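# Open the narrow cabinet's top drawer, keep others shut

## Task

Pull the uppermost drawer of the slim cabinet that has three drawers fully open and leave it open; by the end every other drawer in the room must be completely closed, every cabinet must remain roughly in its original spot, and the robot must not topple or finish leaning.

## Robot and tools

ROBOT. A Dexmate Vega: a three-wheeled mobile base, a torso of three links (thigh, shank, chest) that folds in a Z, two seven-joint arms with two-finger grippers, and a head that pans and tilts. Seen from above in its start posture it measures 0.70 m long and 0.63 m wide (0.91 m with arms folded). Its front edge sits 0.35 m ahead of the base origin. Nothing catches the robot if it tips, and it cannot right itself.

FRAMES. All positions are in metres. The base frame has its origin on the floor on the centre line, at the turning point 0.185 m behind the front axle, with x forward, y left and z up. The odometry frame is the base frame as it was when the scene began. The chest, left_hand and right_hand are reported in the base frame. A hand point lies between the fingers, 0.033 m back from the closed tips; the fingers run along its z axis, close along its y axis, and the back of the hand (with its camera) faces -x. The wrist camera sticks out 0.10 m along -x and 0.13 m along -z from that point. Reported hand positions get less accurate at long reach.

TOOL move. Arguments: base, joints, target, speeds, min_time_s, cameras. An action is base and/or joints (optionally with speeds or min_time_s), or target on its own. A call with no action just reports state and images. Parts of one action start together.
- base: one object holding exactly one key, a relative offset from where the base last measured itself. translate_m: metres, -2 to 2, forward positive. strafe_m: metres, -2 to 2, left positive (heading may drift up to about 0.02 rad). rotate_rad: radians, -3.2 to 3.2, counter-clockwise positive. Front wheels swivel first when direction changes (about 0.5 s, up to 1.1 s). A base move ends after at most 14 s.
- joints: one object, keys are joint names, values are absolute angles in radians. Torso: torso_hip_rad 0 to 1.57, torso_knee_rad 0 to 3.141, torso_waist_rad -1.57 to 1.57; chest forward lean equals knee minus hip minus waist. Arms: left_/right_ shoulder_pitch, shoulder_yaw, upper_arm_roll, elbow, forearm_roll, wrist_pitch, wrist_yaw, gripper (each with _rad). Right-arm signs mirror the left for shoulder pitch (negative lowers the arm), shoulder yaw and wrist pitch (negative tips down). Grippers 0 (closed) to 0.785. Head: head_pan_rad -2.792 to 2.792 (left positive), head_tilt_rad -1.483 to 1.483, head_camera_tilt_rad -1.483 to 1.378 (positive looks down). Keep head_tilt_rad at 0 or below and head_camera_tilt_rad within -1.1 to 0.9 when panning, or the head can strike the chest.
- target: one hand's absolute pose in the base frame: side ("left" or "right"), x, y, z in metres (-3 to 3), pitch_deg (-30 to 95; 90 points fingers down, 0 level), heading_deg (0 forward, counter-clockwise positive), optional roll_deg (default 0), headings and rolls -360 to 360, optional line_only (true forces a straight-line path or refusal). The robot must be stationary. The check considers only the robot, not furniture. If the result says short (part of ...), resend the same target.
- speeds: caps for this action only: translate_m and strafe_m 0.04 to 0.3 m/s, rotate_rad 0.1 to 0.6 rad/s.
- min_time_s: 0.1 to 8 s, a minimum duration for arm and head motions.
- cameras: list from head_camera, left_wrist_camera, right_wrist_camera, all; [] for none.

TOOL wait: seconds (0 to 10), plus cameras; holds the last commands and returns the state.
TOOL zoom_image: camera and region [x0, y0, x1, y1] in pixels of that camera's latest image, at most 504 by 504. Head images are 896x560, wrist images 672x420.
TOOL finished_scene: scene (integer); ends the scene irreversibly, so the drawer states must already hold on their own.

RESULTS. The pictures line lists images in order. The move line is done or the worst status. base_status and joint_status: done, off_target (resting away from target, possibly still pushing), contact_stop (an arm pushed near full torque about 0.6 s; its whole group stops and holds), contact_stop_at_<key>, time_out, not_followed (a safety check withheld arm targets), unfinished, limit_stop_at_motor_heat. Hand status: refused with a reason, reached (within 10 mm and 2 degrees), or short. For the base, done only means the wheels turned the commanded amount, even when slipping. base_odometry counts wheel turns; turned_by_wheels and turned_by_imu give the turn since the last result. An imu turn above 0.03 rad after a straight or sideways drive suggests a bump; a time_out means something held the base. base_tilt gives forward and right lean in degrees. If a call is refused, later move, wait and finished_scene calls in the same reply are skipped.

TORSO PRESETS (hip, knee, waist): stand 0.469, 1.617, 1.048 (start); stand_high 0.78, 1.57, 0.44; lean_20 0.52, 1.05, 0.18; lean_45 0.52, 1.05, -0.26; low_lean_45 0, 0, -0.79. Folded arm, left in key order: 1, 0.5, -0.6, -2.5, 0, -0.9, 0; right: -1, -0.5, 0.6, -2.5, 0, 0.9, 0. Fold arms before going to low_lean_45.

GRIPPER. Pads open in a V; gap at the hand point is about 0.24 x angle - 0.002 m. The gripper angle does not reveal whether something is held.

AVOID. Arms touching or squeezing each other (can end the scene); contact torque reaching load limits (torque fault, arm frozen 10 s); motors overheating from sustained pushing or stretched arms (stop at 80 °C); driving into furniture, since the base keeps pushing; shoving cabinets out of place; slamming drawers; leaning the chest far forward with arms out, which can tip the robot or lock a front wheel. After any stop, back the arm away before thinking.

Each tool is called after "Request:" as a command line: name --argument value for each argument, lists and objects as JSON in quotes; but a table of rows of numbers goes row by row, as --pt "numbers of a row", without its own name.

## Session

Request:
move --joints '{"head_camera_tilt_rad": 0.35}' --cameras '["head_camera"]'

Request:
move --joints '{"head_pan_rad": 1.35}' --cameras '["head_camera"]'

Request:
move --joints '{"head_pan_rad": 2.6}' --cameras '["head_camera"]'

Scene clock: 0.90 s.
Joint torques (N m): left_arm=[4.14 0.25 -1.08 -3.71 0.03 -2.64 0.12] | right_arm=[-4.44 -1.88 0.45 -2.09 -0.01 2.58 0.05]
Motor temperatures (°C): left_arm=[31 31 31 26 40 35 41] | right_arm=[29 27 32 31 36 36 33]
move: done
base_odometry: x=+0.000 y=+0.000 heading=+0.000
turned_by_wheels: +0.000
turned_by_imu: +0.000
base_tilt: forward=+0.0 right=+0.8
base_status: not commanded
joint_positions: torso_hip_rad=+0.469 torso_knee_rad=+1.617 torso_waist_rad=+1.048 left_shoulder_pitch_rad=+2.199 left_shoulder_yaw_rad=+0.008 left_upper_arm_roll_rad=-0.009 left_elbow_rad=-1.083 left_forearm_roll_rad=+0.016 left_wrist_pitch_rad=-0.484 left_wrist_yaw_rad=+0.004 left_gripper_rad=+0.005 right_shoulder_pitch_rad=-2.209 right_shoulder_yaw_rad=+0.017 right_upper_arm_roll_rad=-0.013 right_elbow_rad=-1.119 right_forearm_roll_rad=-0.015 right_wrist_pitch_rad=+0.484 right_wrist_yaw_rad=-0.019 right_gripper_rad=+0.005 head_pan_rad=+0.000 head_tilt_rad=+0.000 head_camera_tilt_rad=+0.350
joint_status: all done
chest: x=-0.0111 y=+0.0000 z=+1.4155 quat_wxyz=(+0.999, +0.000, +0.050, +0.000) (m; base frame)
left_hand: x=+0.1862 y=+0.2374 z=+0.5952 quat_wxyz=(+0.407, +0.009, +0.913, +0.007) pitch_deg=+41.9 heading_deg=+0.4 roll_deg=+1.6 back=up (m; base frame)
right_hand: x=+0.1977 y=-0.2171 z=+0.6067 quat_wxyz=(+0.419, +0.002, +0.908, +0.001) pitch_deg=+40.4 heading_deg=+0.0 roll_deg=+0.2 back=up (m; base frame)
pictures: head_camera

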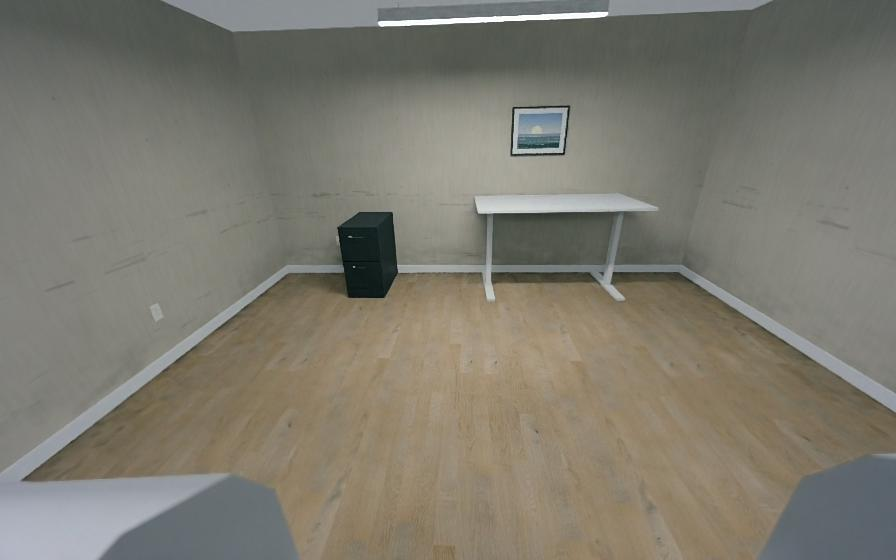

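Scene clock: 2.47 s.
Joint torques (N m): left_arm=[4.17 -0.57 -1.02 -2.31 -0.11 -1.9 -0.08] | right_arm=[-5.85 -1.49 -0.05 -2.48 0.02 2.55 -0.03]
move: done
base_odometry: x=+0.000 y=+0.000 heading=+0.000
turned_by_wheels: +0.000
turned_by_imu: +0.000
base_tilt: forward=+0.1 right=+0.8
base_status: not commanded
joint_positions: torso_hip_rad=+0.469 torso_knee_rad=+1.617 torso_waist_rad=+1.048 left_shoulder_pitch_rad=+2.199 left_shoulder_yaw_rad=+0.008 left_upper_arm_roll_rad=-0.009 left_elbow_rad=-1.083 left_forearm_roll_rad=+0.016 left_wrist_pitch_rad=-0.484 left_wrist_yaw_rad=+0.004 left_gripper_rad=+0.005 right_shoulder_pitch_rad=-2.209 right_shoulder_yaw_rad=+0.017 right_upper_arm_roll_rad=-0.013 right_elbow_rad=-1.119 right_forearm_roll_rad=-0.015 right_wrist_pitch_rad=+0.484 right_wrist_yaw_rad=-0.019 right_gripper_rad=+0.005 head_pan_rad=+1.350 head_tilt_rad=+0.000 head_camera_tilt_rad=+0.350
joint_status: all done
chest: x=-0.0111 y=+0.0000 z=+1.4155 quat_wxyz=(+0.999, +0.000, +0.050, +0.000) (m; base frame)
left_hand: x=+0.1862 y=+0.2374 z=+0.5952 quat_wxyz=(+0.407, +0.009, +0.913, +0.007) pitch_deg=+41.9 heading_deg=+0.4 roll_deg=+1.6 back=up (m; base frame)
right_hand: x=+0.1977 y=-0.2171 z=+0.6067 quat_wxyz=(+0.419, +0.002, +0.908, +0.001) pitch_deg=+40.4 heading_deg=+0.0 roll_deg=+0.2 back=up (m; base frame)
pictures: head_camera

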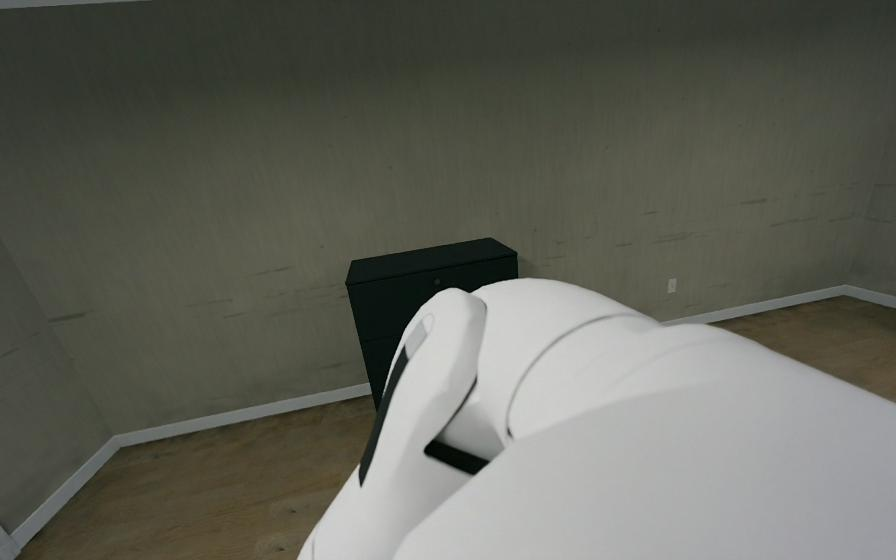

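Scene clock: 3.97 s.
Joint torques (N m): left_arm=[5.23 0.76 -1.39 -3.17 0.07 -2.79 0.21] | right_arm=[-4.44 -1.54 0.17 -2.38 -0.03 2.43 -0.11]
move: done
base_odometry: x=+0.000 y=+0.000 heading=+0.000
turned_by_wheels: +0.000
turned_by_imu: +0.000
base_tilt: forward=+0.1 right=+0.7
base_status: not commanded
joint_positions: torso_hip_rad=+0.469 torso_knee_rad=+1.617 torso_waist_rad=+1.048 left_shoulder_pitch_rad=+2.199 left_shoulder_yaw_rad=+0.008 left_upper_arm_roll_rad=-0.009 left_elbow_rad=-1.083 left_forearm_roll_rad=+0.016 left_wrist_pitch_rad=-0.484 left_wrist_yaw_rad=+0.004 left_gripper_rad=+0.005 right_shoulder_pitch_rad=-2.209 right_shoulder_yaw_rad=+0.017 right_upper_arm_roll_rad=-0.013 right_elbow_rad=-1.119 right_forearm_roll_rad=-0.015 right_wrist_pitch_rad=+0.484 right_wrist_yaw_rad=-0.019 right_gripper_rad=+0.005 head_pan_rad=+2.600 head_tilt_rad=+0.000 head_camera_tilt_rad=+0.350
joint_status: all done
chest: x=-0.0111 y=+0.0000 z=+1.4155 quat_wxyz=(+0.999, +0.000, +0.050, +0.000) (m; base frame)
left_hand: x=+0.1862 y=+0.2374 z=+0.5952 quat_wxyz=(+0.407, +0.009, +0.913, +0.007) pitch_deg=+41.9 heading_deg=+0.4 roll_deg=+1.6 back=up (m; base frame)
right_hand: x=+0.1977 y=-0.2171 z=+0.6067 quat_wxyz=(+0.419, +0.002, +0.908, +0.001) pitch_deg=+40.4 heading_deg=+0.0 roll_deg=+0.2 back=up (m; base frame)
pictures: head_camera

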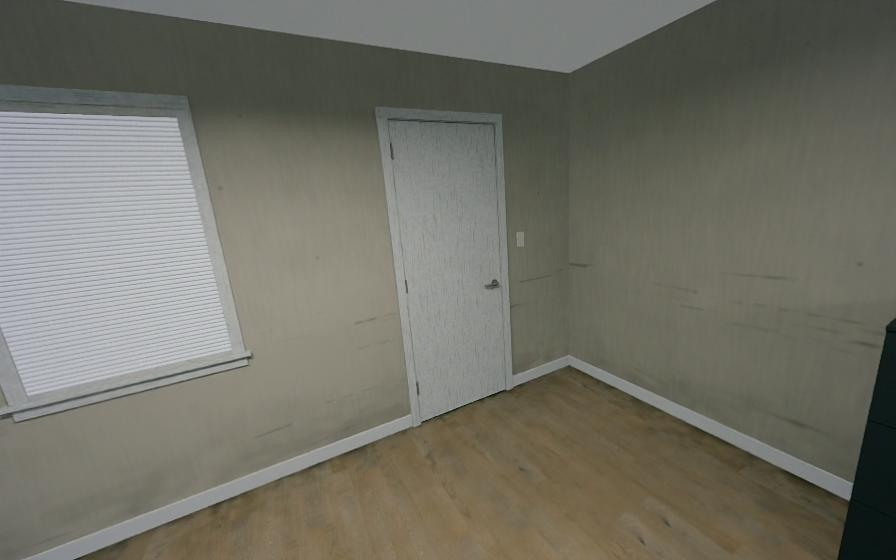

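Request:
move --joints '{"head_pan_rad": -1.35}' --cameras '["head_camera"]'

Scene clock: 7.60 s.
Joint torques (N m): left_arm=[6.46 -1.64 -1.39 -2.55 0.16 -2.43 0.06] | right_arm=[-4.84 -1.1 0.4 -2.51 0.07 2.34 -0.06]
move: done
base_odometry: x=+0.000 y=+0.000 heading=+0.000
turned_by_wheels: +0.000
turned_by_imu: +0.000
base_tilt: forward=+0.1 right=+0.8
base_status: not commanded
joint_positions: torso_hip_rad=+0.469 torso_knee_rad=+1.617 torso_waist_rad=+1.048 left_shoulder_pitch_rad=+2.199 left_shoulder_yaw_rad=+0.008 left_upper_arm_roll_rad=-0.009 left_elbow_rad=-1.083 left_forearm_roll_rad=+0.016 left_wrist_pitch_rad=-0.484 left_wrist_yaw_rad=+0.004 left_gripper_rad=+0.005 right_shoulder_pitch_rad=-2.209 right_shoulder_yaw_rad=+0.017 right_upper_arm_roll_rad=-0.013 right_elbow_rad=-1.119 right_forearm_roll_rad=-0.015 right_wrist_pitch_rad=+0.484 right_wrist_yaw_rad=-0.019 right_gripper_rad=+0.005 head_pan_rad=-1.350 head_tilt_rad=+0.000 head_camera_tilt_rad=+0.350
joint_status: all done
chest: x=-0.0111 y=+0.0000 z=+1.4155 quat_wxyz=(+0.999, +0.000, +0.050, +0.000) (m; base frame)
left_hand: x=+0.1862 y=+0.2374 z=+0.5952 quat_wxyz=(+0.407, +0.009, +0.913, +0.007) pitch_deg=+41.9 heading_deg=+0.4 roll_deg=+1.6 back=up (m; base frame)
right_hand: x=+0.1977 y=-0.2171 z=+0.6067 quat_wxyz=(+0.419, +0.002, +0.908, +0.001) pitch_deg=+40.4 heading_deg=+0.0 roll_deg=+0.2 back=up (m; base frame)
pictures: head_camera

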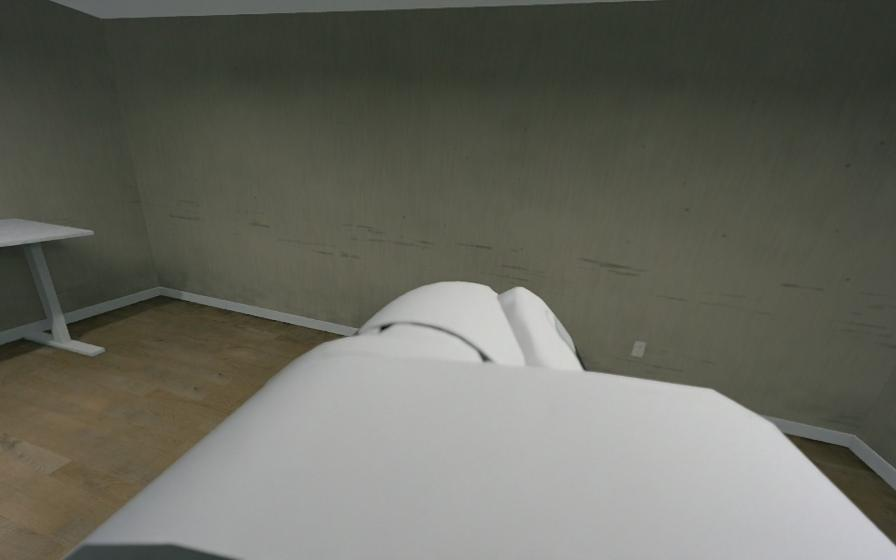

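Request:
move --base '{"rotate_rad": -1.565}' --joints '{"head_pan_rad": 0.0, "head_camera_tilt_rad": 0.4}' --cameras '["head_camera"]'

Scene clock: 12.23 s.
Joint torques (N m): left_arm=[4.19 1.37 -1.16 -2.1 -0.06 -1.36 -0.22] | right_arm=[-4.06 -0.45 0.35 -1.83 0.03 3.1 -0.14]
move: done
base_odometry: x=+0.002 y=+0.001 heading=-1.569
turned_by_wheels: -1.569
turned_by_imu: -1.561
base_tilt: forward=+0.0 right=+0.8
base_status: done
joint_positions: torso_hip_rad=+0.469 torso_knee_rad=+1.617 torso_waist_rad=+1.048 left_shoulder_pitch_rad=+2.199 left_shoulder_yaw_rad=+0.008 left_upper_arm_roll_rad=-0.009 left_elbow_rad=-1.083 left_forearm_roll_rad=+0.016 left_wrist_pitch_rad=-0.484 left_wrist_yaw_rad=+0.004 left_gripper_rad=+0.005 right_shoulder_pitch_rad=-2.209 right_shoulder_yaw_rad=+0.017 right_upper_arm_roll_rad=-0.013 right_elbow_rad=-1.119 right_forearm_roll_rad=-0.015 right_wrist_pitch_rad=+0.484 right_wrist_yaw_rad=-0.019 right_gripper_rad=+0.005 head_pan_rad=+0.000 head_tilt_rad=+0.000 head_camera_tilt_rad=+0.400
joint_status: all done
chest: x=-0.0111 y=+0.0000 z=+1.4155 quat_wxyz=(+0.999, +0.000, +0.050, +0.000) (m; base frame)
left_hand: x=+0.1862 y=+0.2374 z=+0.5952 quat_wxyz=(+0.407, +0.009, +0.913, +0.007) pitch_deg=+41.9 heading_deg=+0.4 roll_deg=+1.6 back=up (m; base frame)
right_hand: x=+0.1977 y=-0.2171 z=+0.6067 quat_wxyz=(+0.419, +0.002, +0.908, +0.001) pitch_deg=+40.4 heading_deg=+0.0 roll_deg=+0.2 back=up (m; base frame)
pictures: head_camera

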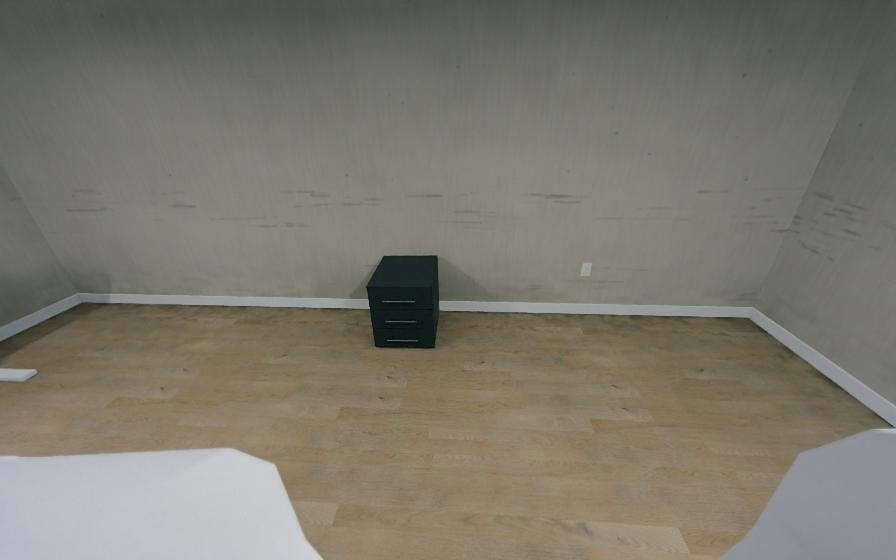

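Request:
move --base '{"strafe_m": 0.23}' --joints '{"left_elbow_rad": -2.3, "right_elbow_rad": -2.3}'

Request:
move --base '{"rotate_rad": -0.03}'

Request:
move --base '{"translate_m": 1.05}' --joints '{"torso_hip_rad": 0.2, "torso_knee_rad": 0.85, "torso_waist_rad": -0.05, "head_camera_tilt_rad": 0.15}' --cameras '["head_camera"]'

Scene clock: 18.20 s.
Joint torques (N m): left_arm=[-1.67 0.43 -1.05 -8.37 -0.17 -2.35 -0.15] | right_arm=[3.53 -1.31 0.54 -9.3 0.04 2.34 -0.23]
move: done
base_odometry: x=+0.231 y=+0.002 heading=-1.564
turned_by_wheels: +0.006
turned_by_imu: +0.003
base_tilt: forward=+0.0 right=+0.7
base_status: done
joint_positions: torso_hip_rad=+0.469 torso_knee_rad=+1.617 torso_waist_rad=+1.048 left_shoulder_pitch_rad=+2.199 left_shoulder_yaw_rad=+0.008 left_upper_arm_roll_rad=-0.009 left_elbow_rad=-2.296 left_forearm_roll_rad=+0.016 left_wrist_pitch_rad=-0.484 left_wrist_yaw_rad=+0.004 left_gripper_rad=+0.005 right_shoulder_pitch_rad=-2.209 right_shoulder_yaw_rad=+0.017 right_upper_arm_roll_rad=-0.013 right_elbow_rad=-2.297 right_forearm_roll_rad=-0.015 right_wrist_pitch_rad=+0.484 right_wrist_yaw_rad=-0.019 right_gripper_rad=+0.005 head_pan_rad=+0.000 head_tilt_rad=+0.000 head_camera_tilt_rad=+0.400
joint_status: all done
chest: x=-0.0111 y=+0.0000 z=+1.4155 quat_wxyz=(+0.999, +0.000, +0.050, +0.000) (m; base frame)
left_hand: x=+0.4585 y=+0.2296 z=+1.2864 quat_wxyz=(+0.855, +0.010, +0.518, +0.009) pitch_deg=-27.6 heading_deg=-0.5 roll_deg=+1.7 back=up (m; base frame)
right_hand: x=+0.4570 y=-0.2319 z=+1.2824 quat_wxyz=(+0.853, +0.011, +0.522, -0.004) pitch_deg=-27.1 heading_deg=-1.5 roll_deg=+0.9 back=up (m; base frame)
pictures: none

Scene clock: 19.27 s.
Joint torques (N m): left_arm=[-2.14 -1.04 -2.09 -8.6 0.01 -1.57 -0.02] | right_arm=[3.42 -1.44 0.07 -10.11 -0.01 3.19 -0.09]
move: done
base_odometry: x=+0.231 y=+0.002 heading=-1.594
turned_by_wheels: -0.030
turned_by_imu: -0.030
base_tilt: forward=+0.0 right=+0.7
base_status: done
joint_positions: torso_hip_rad=+0.469 torso_knee_rad=+1.617 torso_waist_rad=+1.048 left_shoulder_pitch_rad=+2.199 left_shoulder_yaw_rad=+0.008 left_upper_arm_roll_rad=-0.009 left_elbow_rad=-2.300 left_forearm_roll_rad=+0.016 left_wrist_pitch_rad=-0.484 left_wrist_yaw_rad=+0.004 left_gripper_rad=+0.005 right_shoulder_pitch_rad=-2.209 right_shoulder_yaw_rad=+0.017 right_upper_arm_roll_rad=-0.013 right_elbow_rad=-2.300 right_forearm_roll_rad=-0.015 right_wrist_pitch_rad=+0.484 right_wrist_yaw_rad=-0.019 right_gripper_rad=+0.005 head_pan_rad=+0.000 head_tilt_rad=+0.000 head_camera_tilt_rad=+0.400
joint_status: not commanded
chest: x=-0.0111 y=+0.0000 z=+1.4155 quat_wxyz=(+0.999, +0.000, +0.050, +0.000) (m; base frame)
left_hand: x=+0.4580 y=+0.2295 z=+1.2887 quat_wxyz=(+0.856, +0.010, +0.517, +0.009) pitch_deg=-27.8 heading_deg=-0.5 roll_deg=+1.7 back=up (m; base frame)
right_hand: x=+0.4566 y=-0.2319 z=+1.2841 quat_wxyz=(+0.854, +0.011, +0.521, -0.004) pitch_deg=-27.2 heading_deg=-1.5 roll_deg=+0.9 back=up (m; base frame)
pictures: none

Scene clock: 24.63 s.
Joint torques (N m): left_arm=[8.99 -0.11 -1.37 -7.61 -0.07 -2.81 -0.18] | right_arm=[-7.29 -0.24 -0.18 -7.73 0.09 2.63 -0.05]
move: done
base_odometry: x=+0.207 y=-1.047 heading=-1.594
turned_by_wheels: -0.001
turned_by_imu: -0.003
base_tilt: forward=+0.0 right=+0.7
base_status: done
joint_positions: torso_hip_rad=+0.200 torso_knee_rad=+0.850 torso_waist_rad=-0.050 left_shoulder_pitch_rad=+2.199 left_shoulder_yaw_rad=+0.008 left_upper_arm_roll_rad=-0.009 left_elbow_rad=-2.300 left_forearm_roll_rad=+0.016 left_wrist_pitch_rad=-0.484 left_wrist_yaw_rad=+0.004 left_gripper_rad=+0.005 right_shoulder_pitch_rad=-2.209 right_shoulder_yaw_rad=+0.017 right_upper_arm_roll_rad=-0.013 right_elbow_rad=-2.300 right_forearm_roll_rad=-0.015 right_wrist_pitch_rad=+0.484 right_wrist_yaw_rad=-0.019 right_gripper_rad=+0.005 head_pan_rad=+0.000 head_tilt_rad=+0.000 head_camera_tilt_rad=+0.150
joint_status: all done
chest: x=+0.1135 y=+0.0000 z=+1.1648 quat_wxyz=(+0.939, +0.000, +0.343, +0.000) (m; base frame)
left_hand: x=+0.4291 y=+0.2295 z=+0.7955 quat_wxyz=(+0.665, +0.012, +0.746, +0.006) pitch_deg=+6.6 heading_deg=-0.4 roll_deg=+1.4 back=up (m; base frame)
right_hand: x=+0.4254 y=-0.2319 z=+0.7925 quat_wxyz=(+0.662, +0.009, +0.750, -0.007) pitch_deg=+7.1 heading_deg=-1.3 roll_deg=+0.1 back=up (m; base frame)
pictures: head_camera

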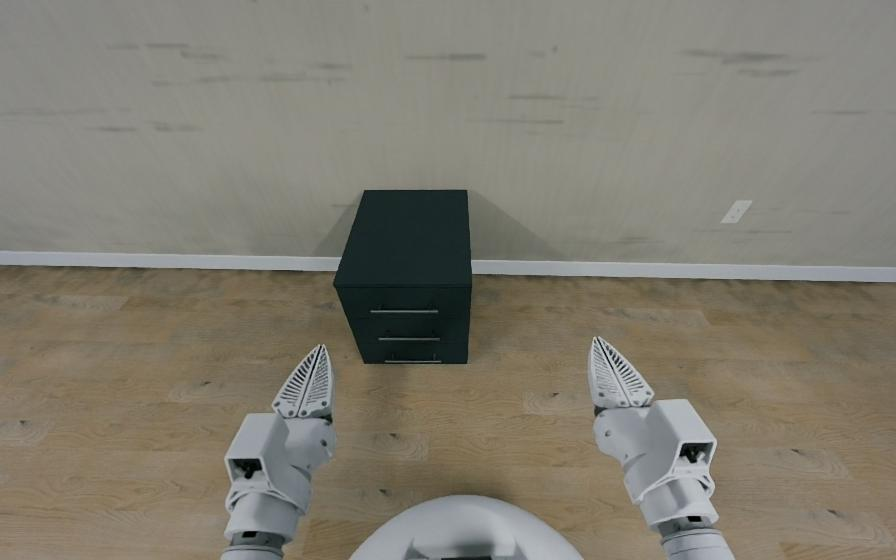

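Request:
move --base '{"translate_m": 0.1}' --joints '{"left_gripper_rad": 0.11}'

Request:
move --target '{"side": "left", "x": 0.62, "y": 0.144, "z": 0.58, "pitch_deg": 72, "heading_deg": 0, "roll_deg": 90}'

Request:
move --target '{"side": "left", "x": 0.695, "y": 0.144, "z": 0.525, "pitch_deg": 75, "heading_deg": 0, "roll_deg": 90, "line_only": true}' --cameras '["head_camera", "left_wrist_camera"]'

Request:
zoom_image --camera "left_wrist_camera" --region '[250, 140, 450, 380]'

Scene clock: 27.07 s.
Joint torques (N m): left_arm=[7.16 -0.84 -1.25 -7.37 0.17 -2.27 -0.09] | right_arm=[-7.2 -1.05 0.44 -8.04 0.13 2.62 -0.09]
move: done
base_odometry: x=+0.205 y=-1.147 heading=-1.595
turned_by_wheels: -0.001
turned_by_imu: -0.001
base_tilt: forward=+0.1 right=+0.7
base_status: done
joint_positions: torso_hip_rad=+0.200 torso_knee_rad=+0.850 torso_waist_rad=-0.050 left_shoulder_pitch_rad=+2.199 left_shoulder_yaw_rad=+0.008 left_upper_arm_roll_rad=-0.009 left_elbow_rad=-2.300 left_forearm_roll_rad=+0.016 left_wrist_pitch_rad=-0.484 left_wrist_yaw_rad=+0.004 left_gripper_rad=+0.110 right_shoulder_pitch_rad=-2.209 right_shoulder_yaw_rad=+0.017 right_upper_arm_roll_rad=-0.013 right_elbow_rad=-2.300 right_forearm_roll_rad=-0.015 right_wrist_pitch_rad=+0.484 right_wrist_yaw_rad=-0.019 right_gripper_rad=+0.005 head_pan_rad=+0.000 head_tilt_rad=+0.000 head_camera_tilt_rad=+0.150
joint_status: all done
chest: x=+0.1135 y=+0.0000 z=+1.1648 quat_wxyz=(+0.939, +0.000, +0.343, +0.000) (m; base frame)
left_hand: x=+0.4291 y=+0.2295 z=+0.7954 quat_wxyz=(+0.665, +0.012, +0.746, +0.006) pitch_deg=+6.6 heading_deg=-0.4 roll_deg=+1.4 back=up (m; base frame)
right_hand: x=+0.4255 y=-0.2319 z=+0.7924 quat_wxyz=(+0.662, +0.009, +0.750, -0.007) pitch_deg=+7.1 heading_deg=-1.3 roll_deg=+0.1 back=up (m; base frame)
pictures: none

Scene clock: 36.73 s.
Joint torques (N m): left_arm=[-25.79 -3.1 -7.15 -3.97 2.04 0.06 0.02] | right_arm=[-7.43 -1.09 -0.01 -8.09 -0.01 2.62 -0.06]
move: done
base_odometry: x=+0.205 y=-1.147 heading=-1.595
turned_by_wheels: +0.000
turned_by_imu: +0.000
base_tilt: forward=+0.1 right=+0.7
base_status: not commanded
joint_positions: torso_hip_rad=+0.200 torso_knee_rad=+0.850 torso_waist_rad=-0.050 left_shoulder_pitch_rad=+0.305 left_shoulder_yaw_rad=+0.700 left_upper_arm_roll_rad=+1.118 left_elbow_rad=-1.944 left_forearm_roll_rad=+0.759 left_wrist_pitch_rad=+1.068 left_wrist_yaw_rad=-1.247 left_gripper_rad=+0.110 right_shoulder_pitch_rad=-2.209 right_shoulder_yaw_rad=+0.017 right_upper_arm_roll_rad=-0.013 right_elbow_rad=-2.300 right_forearm_roll_rad=-0.015 right_wrist_pitch_rad=+0.484 right_wrist_yaw_rad=-0.019 right_gripper_rad=+0.005 head_pan_rad=+0.000 head_tilt_rad=+0.000 head_camera_tilt_rad=+0.150
joint_status: not commanded
chest: x=+0.1135 y=+0.0000 z=+1.1648 quat_wxyz=(+0.939, +0.000, +0.343, +0.000) (m; base frame)
left_hand: x=+0.6195 y=+0.1439 z=+0.5801 quat_wxyz=(+0.112, +0.698, +0.699, +0.110) pitch_deg=+71.9 heading_deg=-0.4 roll_deg=+89.5 (m; base frame)
left_hand_status: reached (straight line, planned for 8.4 s): 1 mm and 0.2 deg off.
right_hand: x=+0.4255 y=-0.2319 z=+0.7924 quat_wxyz=(+0.662, +0.009, +0.750, -0.007) pitch_deg=+7.1 heading_deg=-1.3 roll_deg=+0.1 back=up (m; base frame)
pictures: none

Scene clock: 40.13 s.
Joint torques (N m): left_arm=[-29.46 -2.06 -13.44 -4.07 0.77 -0.46 0.44] | right_arm=[-8.13 -1.6 0.1 -8.47 0.03 2.61 -0.21]
move: done
base_odometry: x=+0.205 y=-1.147 heading=-1.595
turned_by_wheels: +0.000
turned_by_imu: +0.000
base_tilt: forward=+0.1 right=+0.7
base_status: not commanded
joint_positions: torso_hip_rad=+0.200 torso_knee_rad=+0.850 torso_waist_rad=-0.050 left_shoulder_pitch_rad=+0.191 left_shoulder_yaw_rad=+0.466 left_upper_arm_roll_rad=+1.089 left_elbow_rad=-1.376 left_forearm_roll_rad=+0.610 left_wrist_pitch_rad=+0.762 left_wrist_yaw_rad=-1.098 left_gripper_rad=+0.110 right_shoulder_pitch_rad=-2.209 right_shoulder_yaw_rad=+0.017 right_upper_arm_roll_rad=-0.013 right_elbow_rad=-2.300 right_forearm_roll_rad=-0.015 right_wrist_pitch_rad=+0.484 right_wrist_yaw_rad=-0.019 right_gripper_rad=+0.005 head_pan_rad=+0.000 head_tilt_rad=+0.000 head_camera_tilt_rad=+0.150
joint_status: not commanded
chest: x=+0.1135 y=+0.0000 z=+1.1648 quat_wxyz=(+0.939, +0.000, +0.343, +0.000) (m; base frame)
left_hand: x=+0.6943 y=+0.1442 z=+0.5251 quat_wxyz=(+0.092, +0.701, +0.701, +0.092) pitch_deg=+75.0 heading_deg=+0.1 roll_deg=-89.9 (m; base frame)
left_hand_status: reached (straight line, planned for 2.1 s): 1 mm and 0.0 deg off.
right_hand: x=+0.4255 y=-0.2319 z=+0.7924 quat_wxyz=(+0.662, +0.009, +0.750, -0.007) pitch_deg=+7.1 heading_deg=-1.3 roll_deg=+0.1 back=up (m; base frame)
pictures: head_camera, left_wrist_camera

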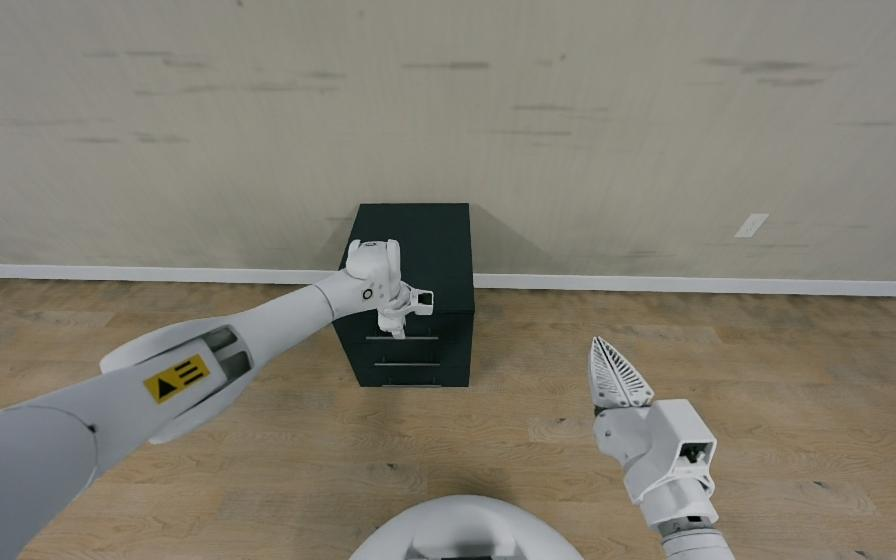

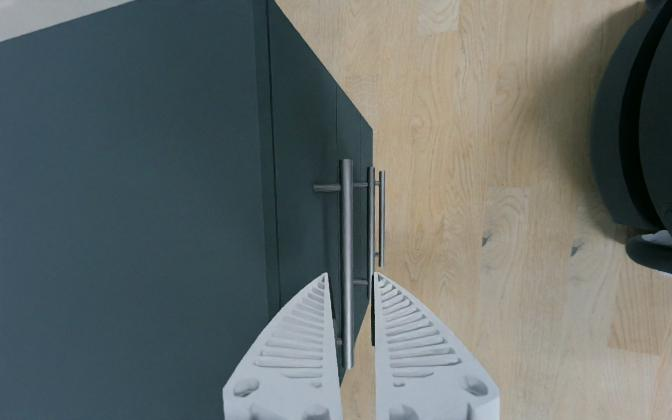

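Scaled by 2.100 from the camera's 672x420 image, which has a finer 960x600 frame.

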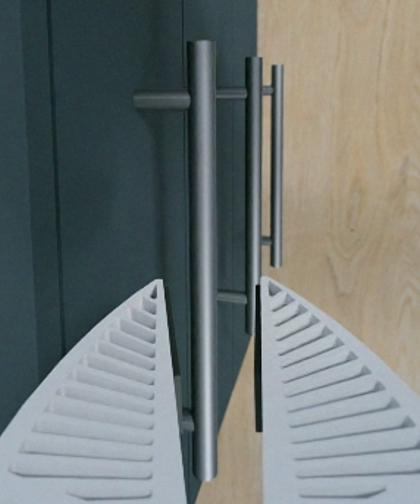

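Request:
move --target '{"side": "left", "x": 0.713, "y": 0.144, "z": 0.459, "pitch_deg": 75, "heading_deg": 0, "roll_deg": 90, "line_only": true}'

Request:
move --joints '{"left_gripper_rad": 0.0}' --cameras '["left_wrist_camera"]'

Request:
move --base '{"translate_m": -0.34}' --speeds '{"translate_m": 0.1}' --cameras '["head_camera", "left_wrist_camera"]'

Scene clock: 43.47 s.
Joint torques (N m): left_arm=[-29.55 -3.89 -4.46 -3.64 0.55 0.18 0.86] | right_arm=[-7.42 -0.91 0 -7.42 0.24 3.16 -0.03]
move: done
base_odometry: x=+0.205 y=-1.147 heading=-1.595
turned_by_wheels: +0.000
turned_by_imu: +0.000
base_tilt: forward=+0.1 right=+0.9
base_status: not commanded
joint_positions: torso_hip_rad=+0.200 torso_knee_rad=+0.850 torso_waist_rad=-0.050 left_shoulder_pitch_rad=+0.164 left_shoulder_yaw_rad=+0.278 left_upper_arm_roll_rad=+1.090 left_elbow_rad=-0.927 left_forearm_roll_rad=+0.546 left_wrist_pitch_rad=+0.544 left_wrist_yaw_rad=-0.892 left_gripper_rad=+0.110 right_shoulder_pitch_rad=-2.209 right_shoulder_yaw_rad=+0.017 right_upper_arm_roll_rad=-0.013 right_elbow_rad=-2.300 right_forearm_roll_rad=-0.015 right_wrist_pitch_rad=+0.484 right_wrist_yaw_rad=-0.019 right_gripper_rad=+0.005 head_pan_rad=+0.000 head_tilt_rad=+0.000 head_camera_tilt_rad=+0.150
joint_status: not commanded
chest: x=+0.1135 y=+0.0000 z=+1.1648 quat_wxyz=(+0.939, +0.000, +0.343, +0.000) (m; base frame)
left_hand: x=+0.7128 y=+0.1442 z=+0.4593 quat_wxyz=(+0.092, +0.701, +0.701, +0.092) pitch_deg=+75.0 heading_deg=+0.0 roll_deg=-90.0 (m; base frame)
left_hand_status: reached (straight line, planned for 1.8 s): 0 mm and 0.0 deg off.
right_hand: x=+0.4255 y=-0.2319 z=+0.7924 quat_wxyz=(+0.662, +0.009, +0.750, -0.007) pitch_deg=+7.1 heading_deg=-1.3 roll_deg=+0.1 back=up (m; base frame)
pictures: none

Scene clock: 44.03 s.
Joint torques (N m): left_arm=[-29.53 -4.31 -4.27 -3.02 0.27 -0.54 -0.15] | right_arm=[-7.54 -1.4 0.35 -8.19 0.12 2.64 -0.01]
move: done
base_odometry: x=+0.205 y=-1.147 heading=-1.595
turned_by_wheels: +0.000
turned_by_imu: +0.000
base_tilt: forward=+0.1 right=+0.8
base_status: not commanded
joint_positions: torso_hip_rad=+0.200 torso_knee_rad=+0.850 torso_waist_rad=-0.050 left_shoulder_pitch_rad=+0.164 left_shoulder_yaw_rad=+0.277 left_upper_arm_roll_rad=+1.090 left_elbow_rad=-0.924 left_forearm_roll_rad=+0.546 left_wrist_pitch_rad=+0.543 left_wrist_yaw_rad=-0.890 left_gripper_rad=+0.000 right_shoulder_pitch_rad=-2.209 right_shoulder_yaw_rad=+0.017 right_upper_arm_roll_rad=-0.013 right_elbow_rad=-2.300 right_forearm_roll_rad=-0.015 right_wrist_pitch_rad=+0.484 right_wrist_yaw_rad=-0.019 right_gripper_rad=+0.005 head_pan_rad=+0.000 head_tilt_rad=+0.000 head_camera_tilt_rad=+0.150
joint_status: all done
chest: x=+0.1135 y=+0.0000 z=+1.1648 quat_wxyz=(+0.939, +0.000, +0.343, +0.000) (m; base frame)
left_hand: x=+0.7130 y=+0.1442 z=+0.4591 quat_wxyz=(+0.092, +0.701, +0.701, +0.092) pitch_deg=+75.0 heading_deg=+0.0 roll_deg=-90.0 (m; base frame)
right_hand: x=+0.4255 y=-0.2319 z=+0.7924 quat_wxyz=(+0.662, +0.009, +0.750, -0.007) pitch_deg=+7.1 heading_deg=-1.3 roll_deg=+0.1 back=up (m; base frame)
pictures: left_wrist_camera

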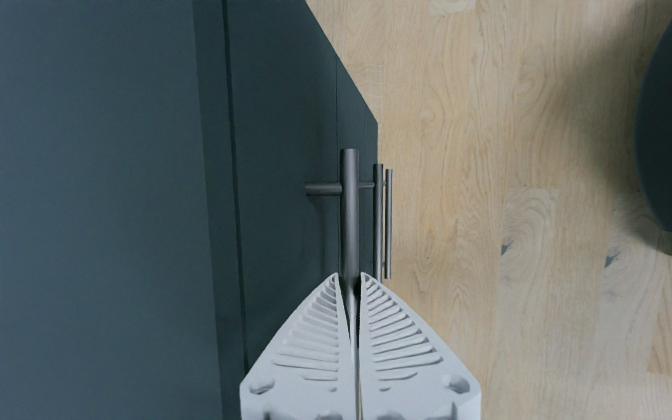

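Scene clock: 48.43 s.
Joint torques (N m): left_arm=[-26.68 -7.03 -5.08 -7.6 -1.63 -2.03 -0.21] | right_arm=[-7.76 -1.38 -0.03 -6.34 -0.06 2.44 -0.04]
move: done
base_odometry: x=+0.213 y=-0.807 heading=-1.596
turned_by_wheels: -0.001
turned_by_imu: +0.000
base_tilt: forward=+0.1 right=+0.8
base_status: done
joint_positions: torso_hip_rad=+0.200 torso_knee_rad=+0.850 torso_waist_rad=-0.050 left_shoulder_pitch_rad=+0.164 left_shoulder_yaw_rad=+0.277 left_upper_arm_roll_rad=+1.090 left_elbow_rad=-0.923 left_forearm_roll_rad=+0.546 left_wrist_pitch_rad=+0.543 left_wrist_yaw_rad=-0.890 left_gripper_rad=+0.000 right_shoulder_pitch_rad=-2.209 right_shoulder_yaw_rad=+0.017 right_upper_arm_roll_rad=-0.013 right_elbow_rad=-2.300 right_forearm_roll_rad=-0.015 right_wrist_pitch_rad=+0.484 right_wrist_yaw_rad=-0.019 right_gripper_rad=+0.005 head_pan_rad=+0.000 head_tilt_rad=+0.000 head_camera_tilt_rad=+0.150
joint_status: not commanded
chest: x=+0.1135 y=+0.0000 z=+1.1648 quat_wxyz=(+0.939, +0.000, +0.343, +0.000) (m; base frame)
left_hand: x=+0.7131 y=+0.1447 z=+0.4590 quat_wxyz=(+0.092, +0.701, +0.701, +0.093) pitch_deg=+75.0 heading_deg=+0.2 roll_deg=-89.8 (m; base frame)
right_hand: x=+0.4254 y=-0.2319 z=+0.7924 quat_wxyz=(+0.662, +0.009, +0.750, -0.007) pitch_deg=+7.1 heading_deg=-1.3 roll_deg=+0.1 back=up (m; base frame)
pictures: head_camera, left_wrist_camera

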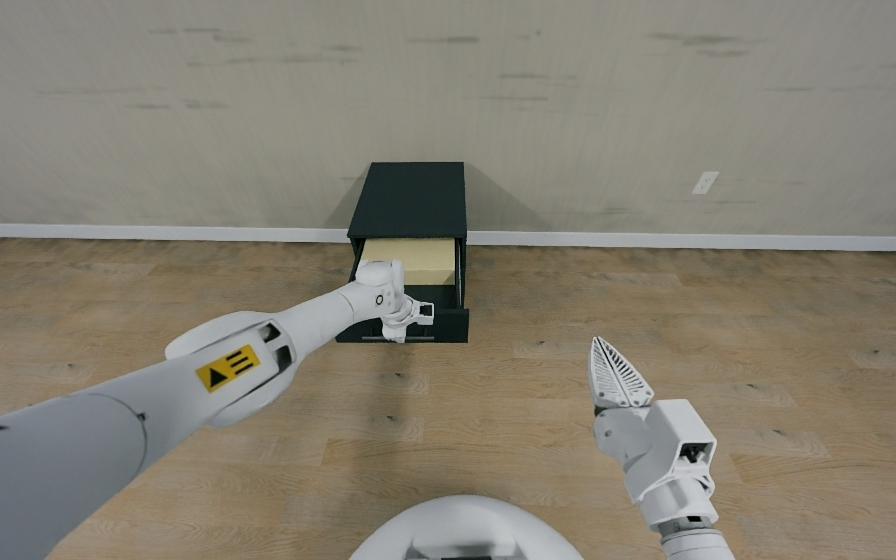

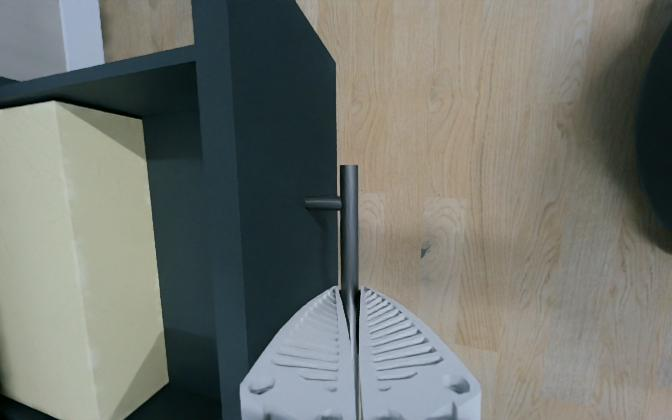

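Request:
move --base '{"translate_m": -0.055}' --speeds '{"translate_m": 0.05}' --cameras '["head_camera", "left_wrist_camera"]'

Scene clock: 50.43 s.
Joint torques (N m): left_arm=[-13.29 -5.33 -5 -3.31 -3.97 -1.59 -4.29] | right_arm=[-7.18 -1.79 0.57 -6.55 -0.02 3.47 -0.03]
move: done
base_odometry: x=+0.215 y=-0.753 heading=-1.597
turned_by_wheels: -0.001
turned_by_imu: -0.001
base_tilt: forward=+0.0 right=+0.8
base_status: done
joint_positions: torso_hip_rad=+0.200 torso_knee_rad=+0.850 torso_waist_rad=-0.050 left_shoulder_pitch_rad=+0.163 left_shoulder_yaw_rad=+0.277 left_upper_arm_roll_rad=+1.090 left_elbow_rad=-0.923 left_forearm_roll_rad=+0.547 left_wrist_pitch_rad=+0.542 left_wrist_yaw_rad=-0.888 left_gripper_rad=+0.000 right_shoulder_pitch_rad=-2.209 right_shoulder_yaw_rad=+0.017 right_upper_arm_roll_rad=-0.013 right_elbow_rad=-2.300 right_forearm_roll_rad=-0.015 right_wrist_pitch_rad=+0.484 right_wrist_yaw_rad=-0.019 right_gripper_rad=+0.005 head_pan_rad=+0.000 head_tilt_rad=+0.000 head_camera_tilt_rad=+0.150
joint_status: not commanded
chest: x=+0.1134 y=+0.0000 z=+1.1648 quat_wxyz=(+0.939, +0.000, +0.343, +0.000) (m; base frame)
left_hand: x=+0.7141 y=+0.1445 z=+0.4597 quat_wxyz=(+0.093, +0.701, +0.701, +0.094) pitch_deg=+74.8 heading_deg=+0.2 roll_deg=-89.8 (m; base frame)
right_hand: x=+0.4254 y=-0.2319 z=+0.7925 quat_wxyz=(+0.662, +0.009, +0.750, -0.007) pitch_deg=+7.1 heading_deg=-1.3 roll_deg=+0.1 back=up (m; base frame)
pictures: head_camera, left_wrist_camera

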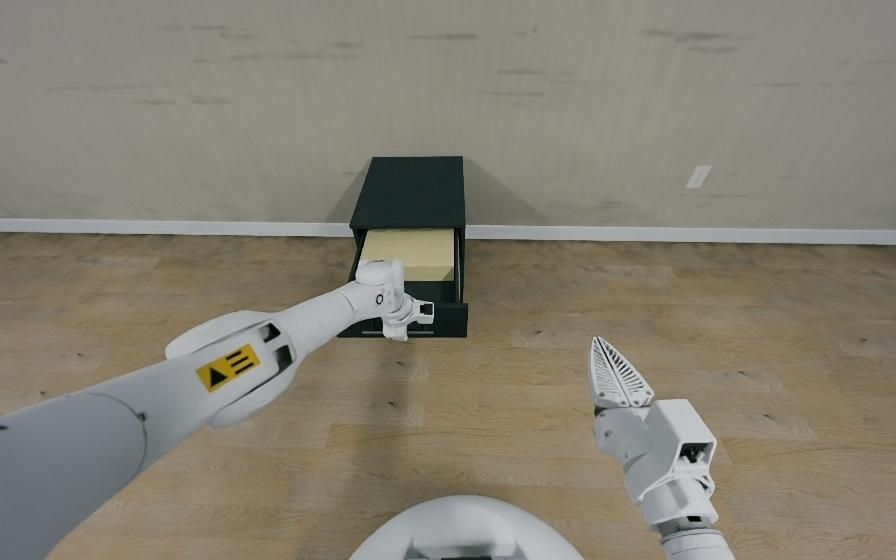

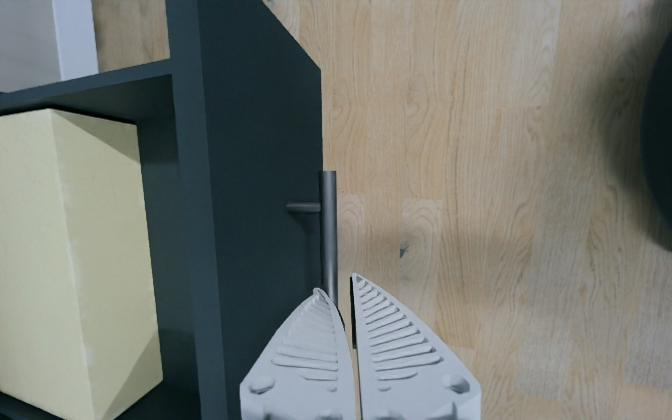

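Request:
move --joints '{"left_gripper_rad": 0.12}' --cameras '["left_wrist_camera"]'

Request:
move --target '{"side": "left", "x": 0.687, "y": 0.144, "z": 0.556, "pitch_deg": 75, "heading_deg": 0, "roll_deg": 90, "line_only": true}' --cameras '["head_camera", "left_wrist_camera"]'

Scene clock: 51.33 s.
Joint torques (N m): left_arm=[-11.19 -6.36 -4.65 -2.99 -2.3 -0.97 -1.81] | right_arm=[-8.15 -1.65 -0.29 -8.06 0.13 3.27 -0.19]
move: done
base_odometry: x=+0.215 y=-0.753 heading=-1.597
turned_by_wheels: +0.000
turned_by_imu: +0.000
base_tilt: forward=+0.0 right=+0.7
base_status: not commanded
joint_positions: torso_hip_rad=+0.200 torso_knee_rad=+0.850 torso_waist_rad=-0.050 left_shoulder_pitch_rad=+0.163 left_shoulder_yaw_rad=+0.277 left_upper_arm_roll_rad=+1.090 left_elbow_rad=-0.923 left_forearm_roll_rad=+0.546 left_wrist_pitch_rad=+0.542 left_wrist_yaw_rad=-0.889 left_gripper_rad=+0.120 right_shoulder_pitch_rad=-2.209 right_shoulder_yaw_rad=+0.017 right_upper_arm_roll_rad=-0.013 right_elbow_rad=-2.300 right_forearm_roll_rad=-0.015 right_wrist_pitch_rad=+0.484 right_wrist_yaw_rad=-0.019 right_gripper_rad=+0.005 head_pan_rad=+0.000 head_tilt_rad=+0.000 head_camera_tilt_rad=+0.150
joint_status: all done
chest: x=+0.1134 y=+0.0000 z=+1.1648 quat_wxyz=(+0.939, +0.000, +0.343, +0.000) (m; base frame)
left_hand: x=+0.7138 y=+0.1444 z=+0.4596 quat_wxyz=(+0.093, +0.701, +0.701, +0.093) pitch_deg=+74.9 heading_deg=+0.2 roll_deg=-89.8 (m; base frame)
right_hand: x=+0.4254 y=-0.2319 z=+0.7925 quat_wxyz=(+0.662, +0.009, +0.750, -0.007) pitch_deg=+7.1 heading_deg=-1.3 roll_deg=+0.1 back=up (m; base frame)
pictures: left_wrist_camera

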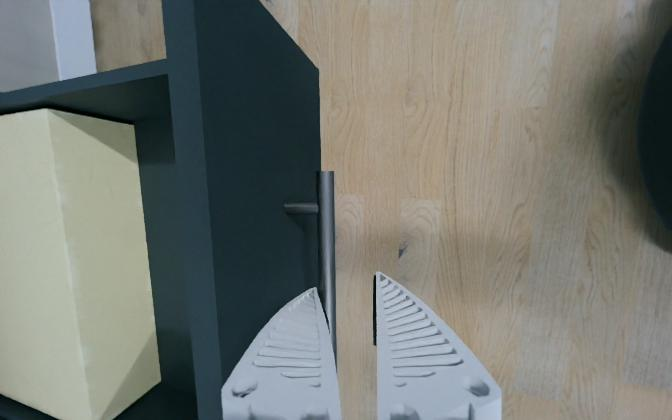

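Scene clock: 54.80 s.
Joint torques (N m): left_arm=[-29.31 0.92 -6.69 -5.17 1.55 0.12 -0.03] | right_arm=[-7.49 -1.11 0.13 -7.44 0.06 2.8 -0.23]
move: done
base_odometry: x=+0.215 y=-0.753 heading=-1.597
turned_by_wheels: +0.000
turned_by_imu: +0.000
base_tilt: forward=+0.1 right=+0.7
base_status: not commanded
joint_positions: torso_hip_rad=+0.200 torso_knee_rad=+0.850 torso_waist_rad=-0.050 left_shoulder_pitch_rad=+0.178 left_shoulder_yaw_rad=+0.523 left_upper_arm_roll_rad=+1.093 left_elbow_rad=-1.513 left_forearm_roll_rad=+0.633 left_wrist_pitch_rad=+0.832 left_wrist_yaw_rad=-1.180 left_gripper_rad=+0.120 right_shoulder_pitch_rad=-2.209 right_shoulder_yaw_rad=+0.017 right_upper_arm_roll_rad=-0.013 right_elbow_rad=-2.300 right_forearm_roll_rad=-0.015 right_wrist_pitch_rad=+0.484 right_wrist_yaw_rad=-0.019 right_gripper_rad=+0.005 head_pan_rad=+0.000 head_tilt_rad=+0.000 head_camera_tilt_rad=+0.150
joint_status: not commanded
chest: x=+0.1134 y=+0.0000 z=+1.1648 quat_wxyz=(+0.939, +0.000, +0.343, +0.000) (m; base frame)
left_hand: x=+0.6872 y=+0.1440 z=+0.5551 quat_wxyz=(+0.092, +0.701, +0.701, +0.092) pitch_deg=+75.0 heading_deg=+0.0 roll_deg=+90.0 (m; base frame)
left_hand_status: reached (straight line, planned for 2.2 s): 1 mm and 0.0 deg off.
right_hand: x=+0.4254 y=-0.2319 z=+0.7925 quat_wxyz=(+0.662, +0.009, +0.750, -0.007) pitch_deg=+7.1 heading_deg=-1.3 roll_deg=+0.1 back=up (m; base frame)
pictures: head_camera, left_wrist_camera

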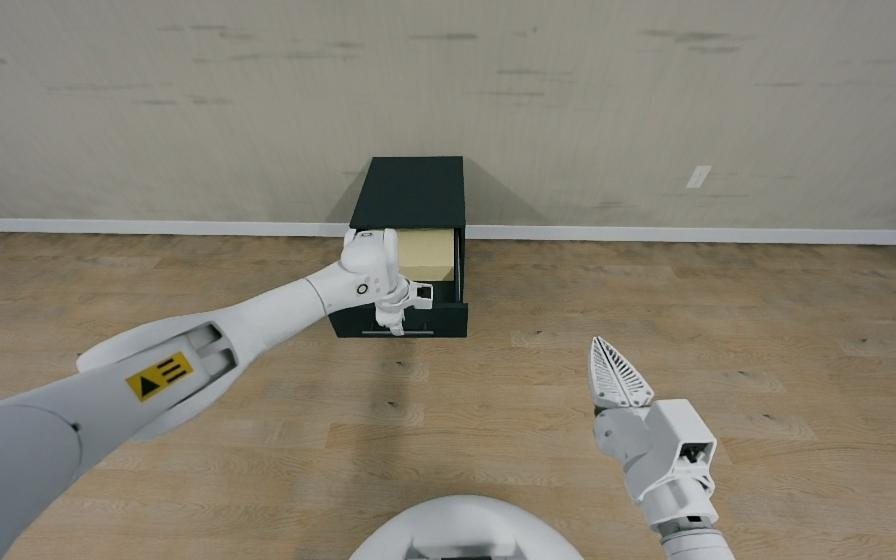

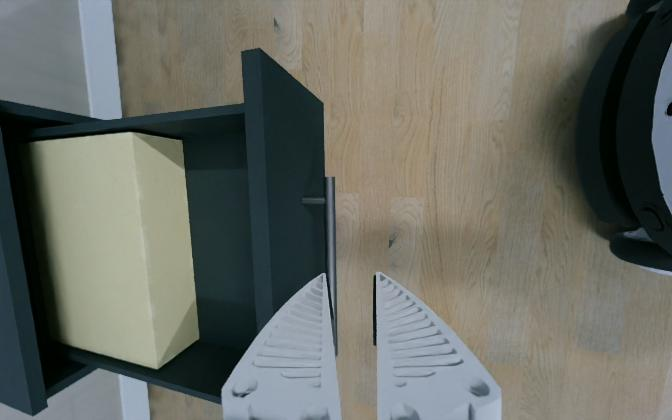

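Request:
move --base '{"translate_m": -0.3}' --joints '{"head_pan_rad": 2.6, "head_camera_tilt_rad": 0.7}' --cameras '["head_camera", "left_wrist_camera"]'

Request:
zoom_image --camera "left_wrist_camera" --region '[0, 100, 220, 320]'

Scene clock: 57.67 s.
Joint torques (N m): left_arm=[-29.28 1.29 -8.42 -4.44 1.49 0.11 -0.03] | right_arm=[-7.3 -0.86 -0.08 -7.5 0.1 2.14 -0.04]
move: done
base_odometry: x=+0.222 y=-0.453 heading=-1.597
turned_by_wheels: -0.001
turned_by_imu: +0.000
base_tilt: forward=+0.1 right=+0.8
base_status: done
joint_positions: torso_hip_rad=+0.200 torso_knee_rad=+0.850 torso_waist_rad=-0.050 left_shoulder_pitch_rad=+0.178 left_shoulder_yaw_rad=+0.525 left_upper_arm_roll_rad=+1.093 left_elbow_rad=-1.517 left_forearm_roll_rad=+0.633 left_wrist_pitch_rad=+0.834 left_wrist_yaw_rad=-1.183 left_gripper_rad=+0.120 right_shoulder_pitch_rad=-2.209 right_shoulder_yaw_rad=+0.017 right_upper_arm_roll_rad=-0.013 right_elbow_rad=-2.300 right_forearm_roll_rad=-0.015 right_wrist_pitch_rad=+0.484 right_wrist_yaw_rad=-0.019 right_gripper_rad=+0.005 head_pan_rad=+2.600 head_tilt_rad=+0.000 head_camera_tilt_rad=+0.700
joint_status: all done
chest: x=+0.1135 y=+0.0000 z=+1.1648 quat_wxyz=(+0.939, +0.000, +0.343, +0.000) (m; base frame)
left_hand: x=+0.6868 y=+0.1439 z=+0.5558 quat_wxyz=(+0.092, +0.701, +0.701, +0.092) pitch_deg=+75.0 heading_deg=+0.0 roll_deg=+90.0 (m; base frame)
right_hand: x=+0.4254 y=-0.2319 z=+0.7925 quat_wxyz=(+0.662, +0.009, +0.750, -0.007) pitch_deg=+7.1 heading_deg=-1.3 roll_deg=+0.1 back=up (m; base frame)
pictures: head_camera, left_wrist_camera

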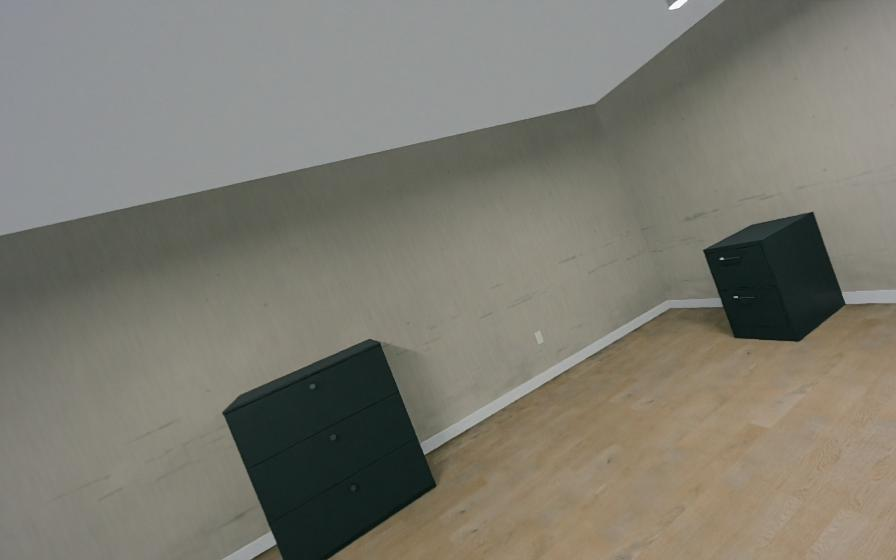

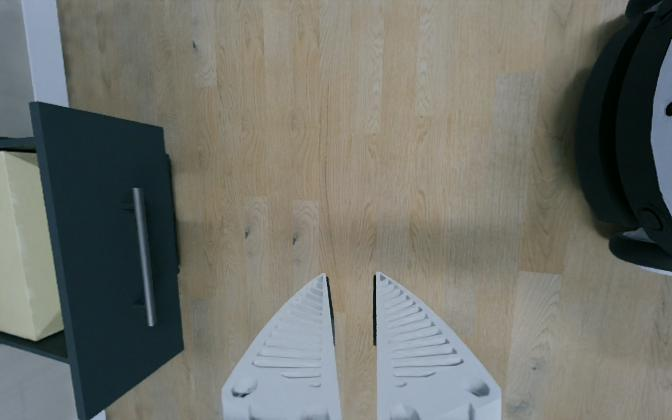

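Scaled by 2.291 from the camera's 672x420 image, which has a finer 960x600 frame.

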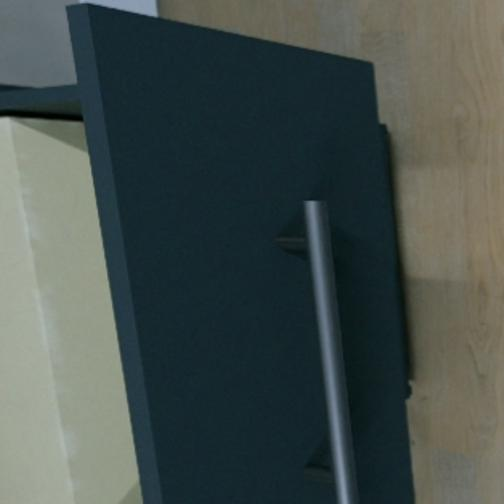

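Request:
finished_scene --scene 3

The scene is finished: the task was done.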